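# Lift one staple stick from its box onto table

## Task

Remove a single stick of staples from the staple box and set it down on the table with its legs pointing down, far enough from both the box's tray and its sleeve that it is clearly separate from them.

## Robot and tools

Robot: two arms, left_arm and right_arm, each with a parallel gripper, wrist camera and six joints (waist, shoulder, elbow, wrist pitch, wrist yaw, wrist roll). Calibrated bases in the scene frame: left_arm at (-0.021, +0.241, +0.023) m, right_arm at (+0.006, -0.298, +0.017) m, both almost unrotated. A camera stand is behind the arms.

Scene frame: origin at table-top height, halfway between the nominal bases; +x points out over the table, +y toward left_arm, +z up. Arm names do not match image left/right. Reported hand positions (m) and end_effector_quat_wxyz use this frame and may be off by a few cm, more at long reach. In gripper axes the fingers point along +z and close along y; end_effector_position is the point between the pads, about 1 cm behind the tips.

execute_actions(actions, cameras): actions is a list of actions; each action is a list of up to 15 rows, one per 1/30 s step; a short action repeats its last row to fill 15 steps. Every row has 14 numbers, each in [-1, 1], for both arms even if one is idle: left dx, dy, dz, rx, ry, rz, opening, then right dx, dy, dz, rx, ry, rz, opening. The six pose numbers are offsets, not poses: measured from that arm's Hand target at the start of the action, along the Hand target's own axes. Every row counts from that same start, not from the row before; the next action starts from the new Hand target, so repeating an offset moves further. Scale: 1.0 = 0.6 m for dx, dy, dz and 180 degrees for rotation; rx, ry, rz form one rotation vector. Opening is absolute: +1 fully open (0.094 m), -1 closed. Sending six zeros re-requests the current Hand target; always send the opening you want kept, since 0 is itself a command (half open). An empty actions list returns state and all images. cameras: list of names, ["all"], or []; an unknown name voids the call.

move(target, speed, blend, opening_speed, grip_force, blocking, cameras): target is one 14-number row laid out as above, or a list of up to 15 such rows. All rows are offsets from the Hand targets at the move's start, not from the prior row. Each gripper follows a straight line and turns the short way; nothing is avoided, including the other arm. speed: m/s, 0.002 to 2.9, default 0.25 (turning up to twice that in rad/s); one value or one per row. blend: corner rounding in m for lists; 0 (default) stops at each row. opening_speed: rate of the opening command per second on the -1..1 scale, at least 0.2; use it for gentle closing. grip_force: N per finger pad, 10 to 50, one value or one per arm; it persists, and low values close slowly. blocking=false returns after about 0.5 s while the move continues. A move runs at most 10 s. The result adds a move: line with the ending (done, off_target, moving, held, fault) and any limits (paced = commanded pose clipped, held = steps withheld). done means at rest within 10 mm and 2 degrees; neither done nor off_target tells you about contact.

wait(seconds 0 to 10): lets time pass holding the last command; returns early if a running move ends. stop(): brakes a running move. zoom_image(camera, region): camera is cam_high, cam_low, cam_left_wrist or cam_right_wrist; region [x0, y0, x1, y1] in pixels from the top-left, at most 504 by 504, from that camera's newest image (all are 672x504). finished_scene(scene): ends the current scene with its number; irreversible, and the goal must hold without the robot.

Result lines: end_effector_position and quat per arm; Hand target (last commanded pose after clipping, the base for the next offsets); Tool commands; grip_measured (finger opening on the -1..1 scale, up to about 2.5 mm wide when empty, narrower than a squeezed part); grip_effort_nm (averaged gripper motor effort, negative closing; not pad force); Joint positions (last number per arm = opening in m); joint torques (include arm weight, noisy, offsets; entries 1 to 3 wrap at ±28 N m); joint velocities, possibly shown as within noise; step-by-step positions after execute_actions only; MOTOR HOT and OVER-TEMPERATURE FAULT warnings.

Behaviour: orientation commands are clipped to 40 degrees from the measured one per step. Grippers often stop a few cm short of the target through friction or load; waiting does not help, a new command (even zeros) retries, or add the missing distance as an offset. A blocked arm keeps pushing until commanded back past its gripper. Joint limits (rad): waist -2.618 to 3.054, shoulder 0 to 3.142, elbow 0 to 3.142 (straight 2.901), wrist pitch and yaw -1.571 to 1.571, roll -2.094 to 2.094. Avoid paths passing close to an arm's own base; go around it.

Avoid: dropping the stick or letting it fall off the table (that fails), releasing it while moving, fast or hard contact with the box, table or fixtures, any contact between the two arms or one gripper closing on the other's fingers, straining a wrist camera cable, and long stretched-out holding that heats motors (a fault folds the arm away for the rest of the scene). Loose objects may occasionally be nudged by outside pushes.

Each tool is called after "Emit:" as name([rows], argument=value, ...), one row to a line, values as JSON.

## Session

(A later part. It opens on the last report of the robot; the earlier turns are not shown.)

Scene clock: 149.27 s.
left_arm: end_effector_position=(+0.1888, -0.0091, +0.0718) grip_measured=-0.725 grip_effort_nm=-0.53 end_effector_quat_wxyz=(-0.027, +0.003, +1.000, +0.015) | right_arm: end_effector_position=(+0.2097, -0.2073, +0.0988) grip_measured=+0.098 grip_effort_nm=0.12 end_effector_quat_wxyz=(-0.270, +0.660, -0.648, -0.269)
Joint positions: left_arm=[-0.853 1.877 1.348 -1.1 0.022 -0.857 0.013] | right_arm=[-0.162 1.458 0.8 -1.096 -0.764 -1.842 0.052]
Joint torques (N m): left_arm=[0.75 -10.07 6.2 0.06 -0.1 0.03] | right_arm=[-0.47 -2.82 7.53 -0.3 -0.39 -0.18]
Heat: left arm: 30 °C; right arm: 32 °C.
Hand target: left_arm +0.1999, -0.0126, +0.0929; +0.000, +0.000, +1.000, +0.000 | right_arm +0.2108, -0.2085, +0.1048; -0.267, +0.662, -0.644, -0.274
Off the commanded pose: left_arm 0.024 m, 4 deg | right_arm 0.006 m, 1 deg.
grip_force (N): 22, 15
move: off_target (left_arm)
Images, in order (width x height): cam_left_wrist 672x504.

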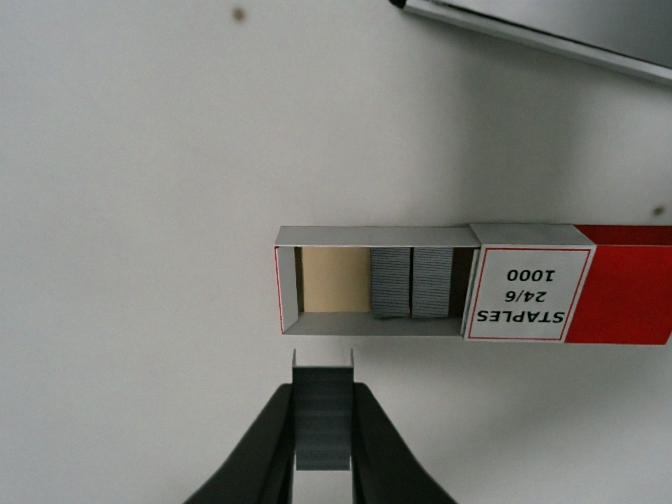

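Emit:
move([
  [-0.0833,0.3333,0,0,0,0,-0.85,0,0,0,0,0,0,0.1],
  [-0.0833,0.3333,0.105,0,0,0,-0.85,0,0,0,0,0,0,0.1],
], speed=0.2, blend=[0.02,0], cameras=["cam_left_wrist","cam_low"])

Emit:
zoom_image(camera="cam_low", region=[390, 120, 490, 220])

Scene clock: 156.73 s.
left_arm: end_effector_position=(+0.2433, +0.1878, +0.0310) grip_measured=-0.725 grip_effort_nm=-0.54 end_effector_quat_wxyz=(-0.014, -0.009, +1.000, +0.000) | right_arm: end_effector_position=(+0.2097, -0.2073, +0.0988) grip_measured=+0.098 grip_effort_nm=0.12 end_effector_quat_wxyz=(-0.270, +0.660, -0.648, -0.269)
Joint positions: left_arm=[-0.187 1.708 0.963 -0.853 0.006 -0.216 0.013] | right_arm=[-0.162 1.458 0.8 -1.096 -0.764 -1.842 0.052]
Joint torques (N m): left_arm=[0.47 -4.96 3.12 0.62 0.01 0.1] | right_arm=[-0.46 -2.82 7.54 -0.3 -0.39 -0.18]
Heat: left arm: 31 °C; right arm: 32 °C.
Hand target: left_arm +0.2501, +0.1874, +0.0300; +0.000, +0.000, +1.000, +0.000 | right_arm +0.2108, -0.2085, +0.1048; -0.267, +0.662, -0.644, -0.274
Off the commanded pose: left_arm 0.007 m, 2 deg | right_arm 0.006 m, 1 deg.
grip_force (N): 22, 15
move: done
Images, in order (width x height): cam_low 672x504, cam_left_wrist 672x504.

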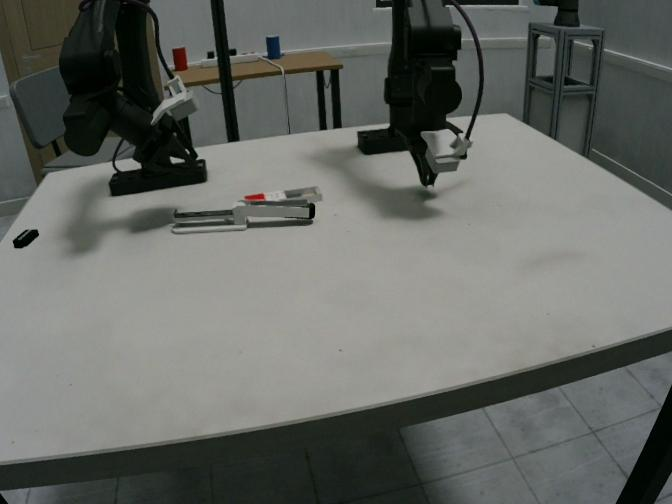

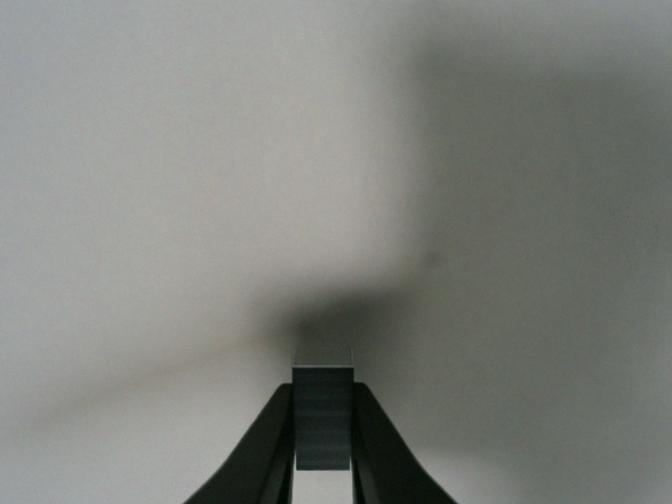

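Scaled by 5.040 from the camera's 672x504 image, which has a finer 960x720 frame.

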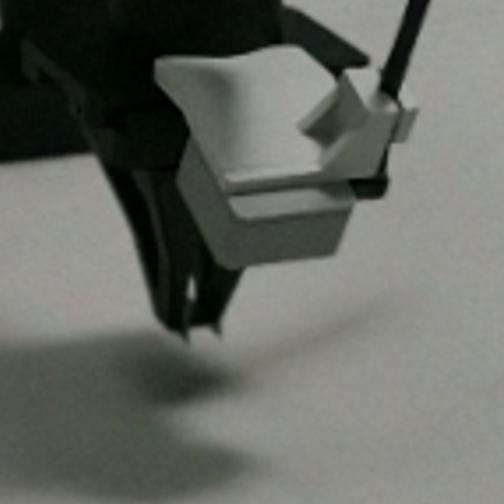

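Emit:
move(target=[0,0,0.025,0,0,0,-0.85,0,0,0,0,0,0,0.1], speed=0.06, cameras=["cam_left_wrist","cam_low"])

Emit:
zoom_image(camera="cam_low", region=[390, 120, 490, 220])

Scene clock: 159.80 s.
left_arm: end_effector_position=(+0.2446, +0.1876, +0.0171) grip_measured=-0.725 grip_effort_nm=-0.53 end_effector_quat_wxyz=(-0.012, -0.009, +1.000, -0.001) | right_arm: end_effector_position=(+0.2097, -0.2073, +0.0988) grip_measured=+0.098 grip_effort_nm=0.12 end_effector_quat_wxyz=(-0.270, +0.660, -0.648, -0.269)
Joint positions: left_arm=[-0.187 1.737 0.934 -0.79 0.006 -0.216 0.013] | right_arm=[-0.162 1.458 0.8 -1.096 -0.764 -1.842 0.052]
Joint torques (N m): left_arm=[0.35 -4.82 2.89 0.63 -0.01 0.08] | right_arm=[-0.49 -2.81 7.54 -0.29 -0.38 -0.18]
Heat: left arm: 31 °C; right arm: 32 °C.
Hand target: left_arm +0.2501, +0.1874, +0.0150; +0.000, +0.000, +1.000, +0.000 | right_arm +0.2108, -0.2085, +0.1048; -0.267, +0.662, -0.644, -0.274
Off the commanded pose: left_arm 0.006 m, 2 deg | right_arm 0.006 m, 1 deg.
grip_force (N): 22, 15
move: done
Images, in order (width x height): cam_low 672x504, cam_left_wrist 672x504.

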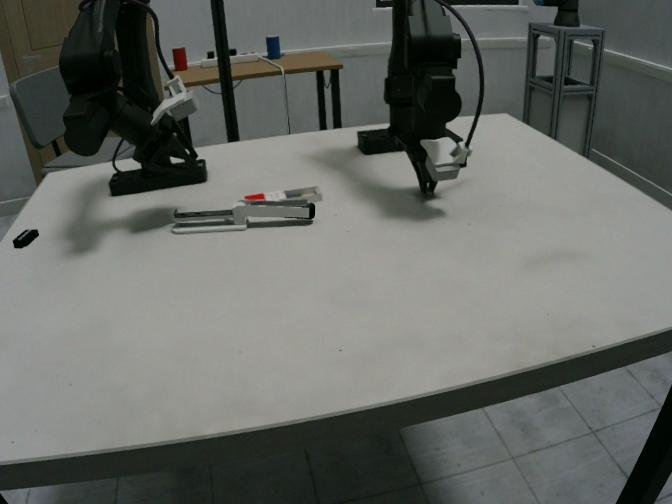

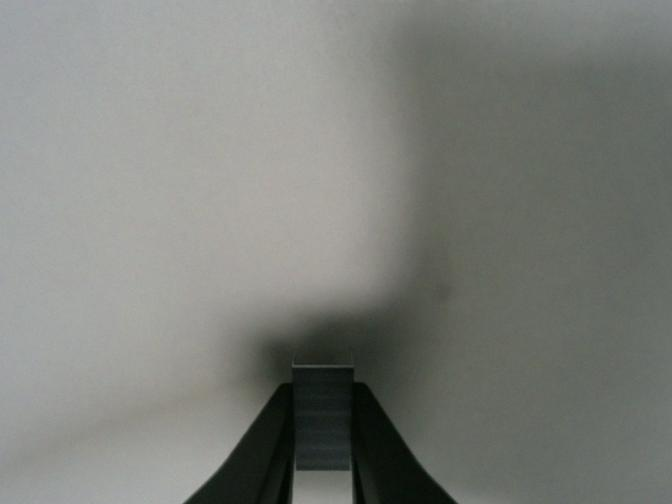

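Scaled by 5.040 from the camera's 672x504 image, which has a finer 960x720 frame.

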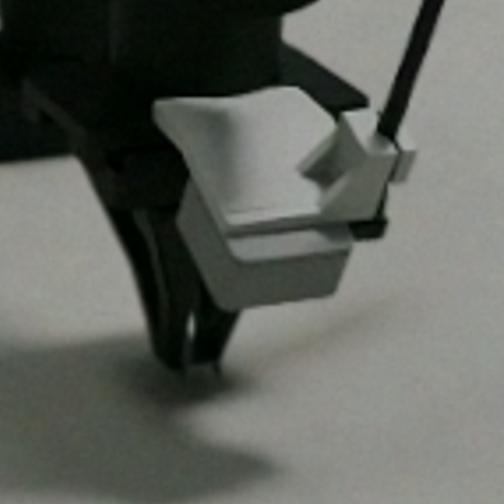

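Continue down 3 mm, then 2 mm.

Emit:
move(target=[0,0,0.006,0,0,0,-0.85,0,0,0,0,0,0,0.1], speed=0.03)

Emit:
move(target=[0,0,0.004,0,0,0,-0.85,0,0,0,0,0,0,0.1], speed=0.03, cameras=["cam_left_wrist","cam_low"])

Emit:
zoom_image(camera="cam_low", region=[400, 150, 460, 210])

Scene clock: 163.00 s.
left_arm: end_effector_position=(+0.2445, +0.1876, +0.0135) grip_measured=-0.725 grip_effort_nm=-0.53 end_effector_quat_wxyz=(-0.012, -0.009, +1.000, -0.001) | right_arm: end_effector_position=(+0.2097, -0.2073, +0.0988) grip_measured=+0.098 grip_effort_nm=0.12 end_effector_quat_wxyz=(-0.270, +0.660, -0.648, -0.269)
Joint positions: left_arm=[-0.187 1.745 0.926 -0.775 0.006 -0.216 0.013] | right_arm=[-0.162 1.458 0.8 -1.096 -0.764 -1.842 0.052]
Joint torques (N m): left_arm=[0.4 -4.78 2.77 0.62 -0.03 0.1] | right_arm=[-0.49 -2.8 7.53 -0.29 -0.39 -0.18]
Heat: left arm: 31 °C; right arm: 32 °C.
Hand target: left_arm +0.2501, +0.1874, +0.0114; +0.000, +0.000, +1.000, +0.000 | right_arm +0.2108, -0.2085, +0.1048; -0.267, +0.662, -0.644, -0.274
Off the commanded pose: left_arm 0.006 m, 2 deg | right_arm 0.006 m, 1 deg.
grip_force (N): 22, 15
move: done

Scene clock: 164.00 s.
left_arm: end_effector_position=(+0.2462, +0.1873, +0.0123) grip_measured=-0.725 grip_effort_nm=-0.54 end_effector_quat_wxyz=(-0.010, -0.009, +1.000, -0.001) | right_arm: end_effector_position=(+0.2097, -0.2073, +0.0988) grip_measured=+0.098 grip_effort_nm=0.13 end_effector_quat_wxyz=(-0.270, +0.660, -0.648, -0.269)
Joint positions: left_arm=[-0.187 1.75 0.926 -0.766 0.006 -0.216 0.013] | right_arm=[-0.162 1.458 0.8 -1.096 -0.764 -1.842 0.052]
Joint torques (N m): left_arm=[0.47 -4.88 2.44 0.64 0.03 0.1] | right_arm=[-0.47 -2.81 7.53 -0.29 -0.38 -0.18]
Heat: left arm: 30 °C; right arm: 32 °C.
Hand target: left_arm +0.2501, +0.1874, +0.0090; +0.000, +0.000, +1.000, +0.000 | right_arm +0.2108, -0.2085, +0.1048; -0.267, +0.662, -0.644, -0.274
Off the commanded pose: left_arm 0.005 m, 2 deg | right_arm 0.006 m, 1 deg.
grip_force (N): 22, 15
move: done
Images, in order (width x height): cam_low 672x504, cam_left_wrist 672x504.

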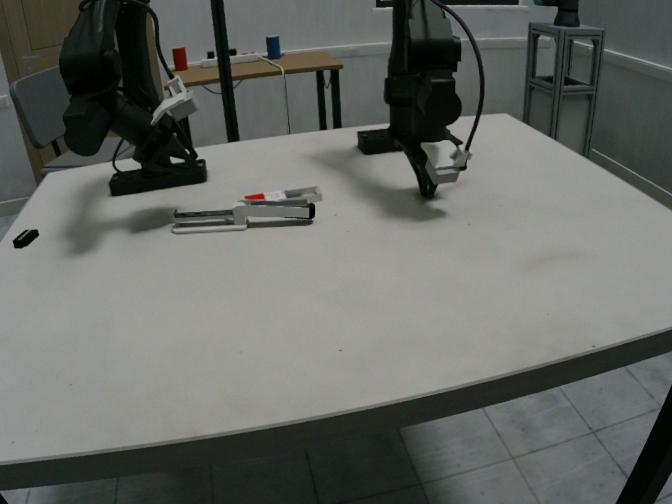

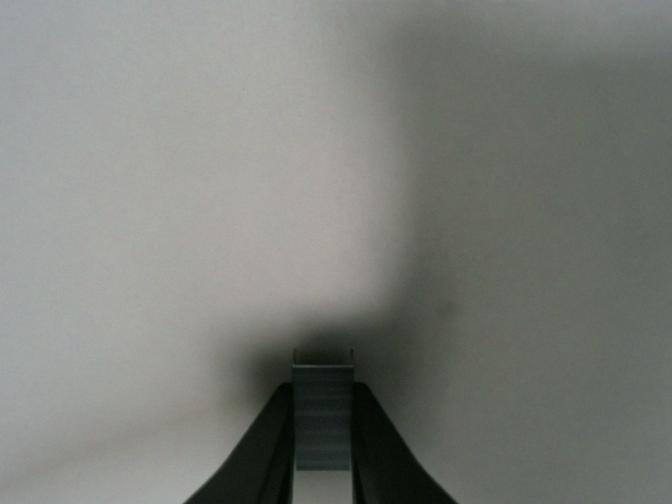

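Scaled by 8.400 from the camera's 672x504 image, which has a finer 960x720 frame.

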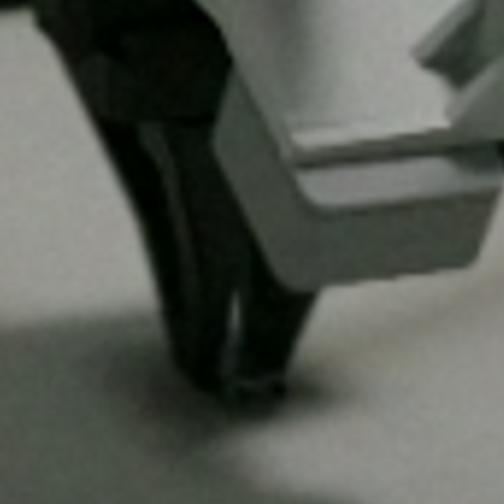

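Emit:
move([
  [0,0,0.002,0,0,0,-0.85,0,0,0,0,0,0,0.1],
  [0,0,0.002,0,0,0,-0.55,0,0,0,0,0,0,0.1],
  [0,0,-0.1,0,0,0,-0.55,0,0,0,0,0,0,0.1],
], speed=0.06, opening_speed=0.25, cameras=["cam_left_wrist","cam_low"])

Emit:
zoom_image(camera="cam_low", region=[400, 150, 460, 210])

Emit:
zoom_image(camera="cam_left_wrist", region=[240, 200, 420, 400])

Scene clock: 172.53 s.
left_arm: end_effector_position=(+0.2382, +0.1889, +0.0516) grip_measured=-0.552 grip_effort_nm=0.10 end_effector_quat_wxyz=(-0.028, -0.009, +1.000, +0.003) | right_arm: end_effector_position=(+0.2097, -0.2073, +0.0988) grip_measured=+0.098 grip_effort_nm=0.12 end_effector_quat_wxyz=(-0.270, +0.660, -0.648, -0.269)
Joint positions: left_arm=[-0.187 1.679 1.02 -0.968 0.006 -0.216 0.021] | right_arm=[-0.162 1.458 0.8 -1.096 -0.764 -1.842 0.052]
Joint torques (N m): left_arm=[0.4 -7.9 6.17 0.1 0.04 0.09] | right_arm=[-0.46 -2.82 7.54 -0.29 -0.39 -0.18]
Heat: left arm: 30 °C; right arm: 32 °C.
Hand target: left_arm +0.2501, +0.1874, +0.0690; +0.000, +0.000, +1.000, +0.000 | right_arm +0.2108, -0.2085, +0.1048; -0.267, +0.662, -0.644, -0.274
Off the commanded pose: left_arm 0.021 m, 3 deg | right_arm 0.006 m, 1 deg.
grip_force (N): 22, 15
move: off_target (left_arm)
Images, in order (width x height): cam_low 672x504, cam_left_wrist 672x504.

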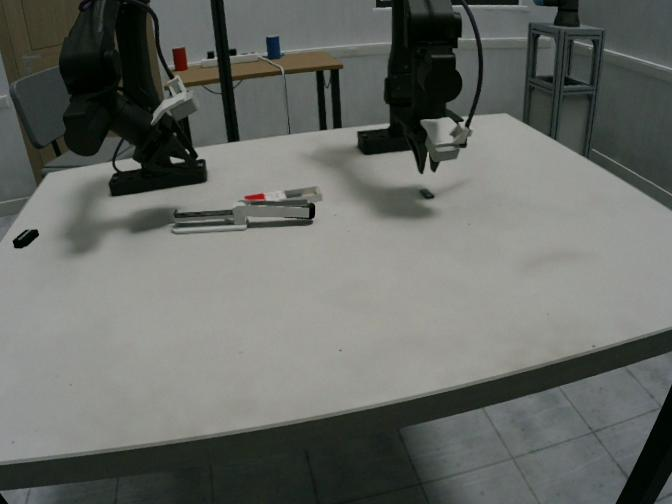

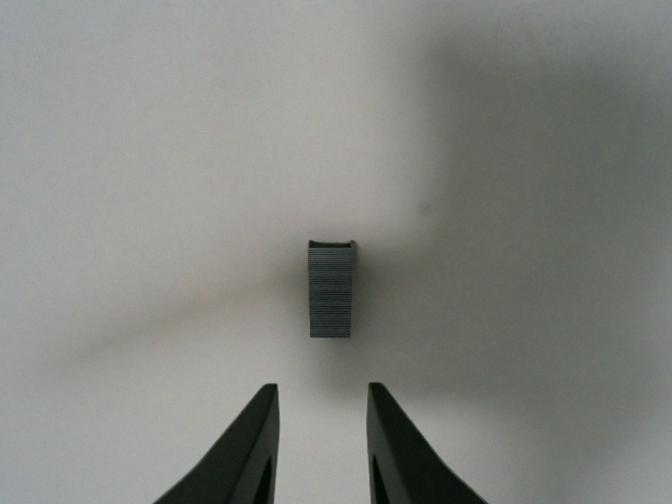

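Scaled by 8.400 from the camera's 672x504 image, which has a finer 960x720 frame.

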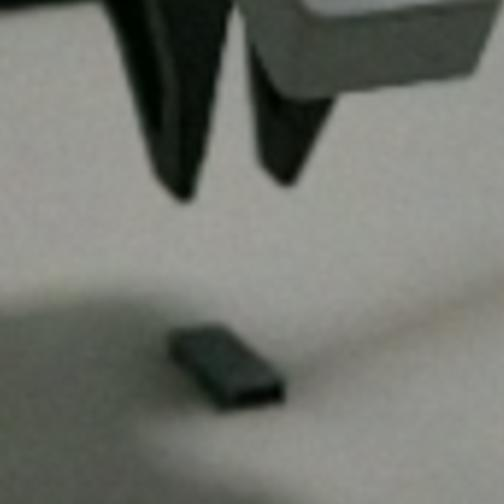

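Scaled by 2.520 from the camera's 672x504 image, which has a finer 960x720 frame.

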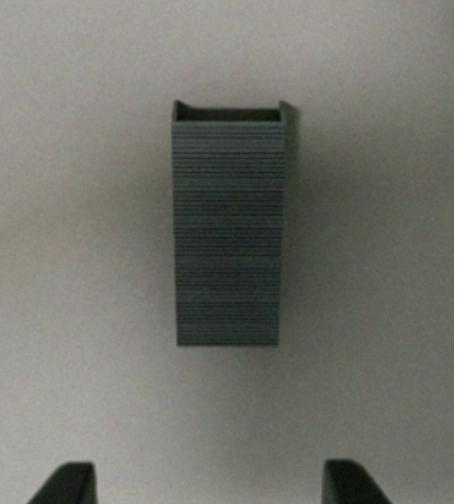

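Legs down, standing on the table, well clear of the box.

Emit:
finished_scene(scene=2)

The scene is finished: the task was done.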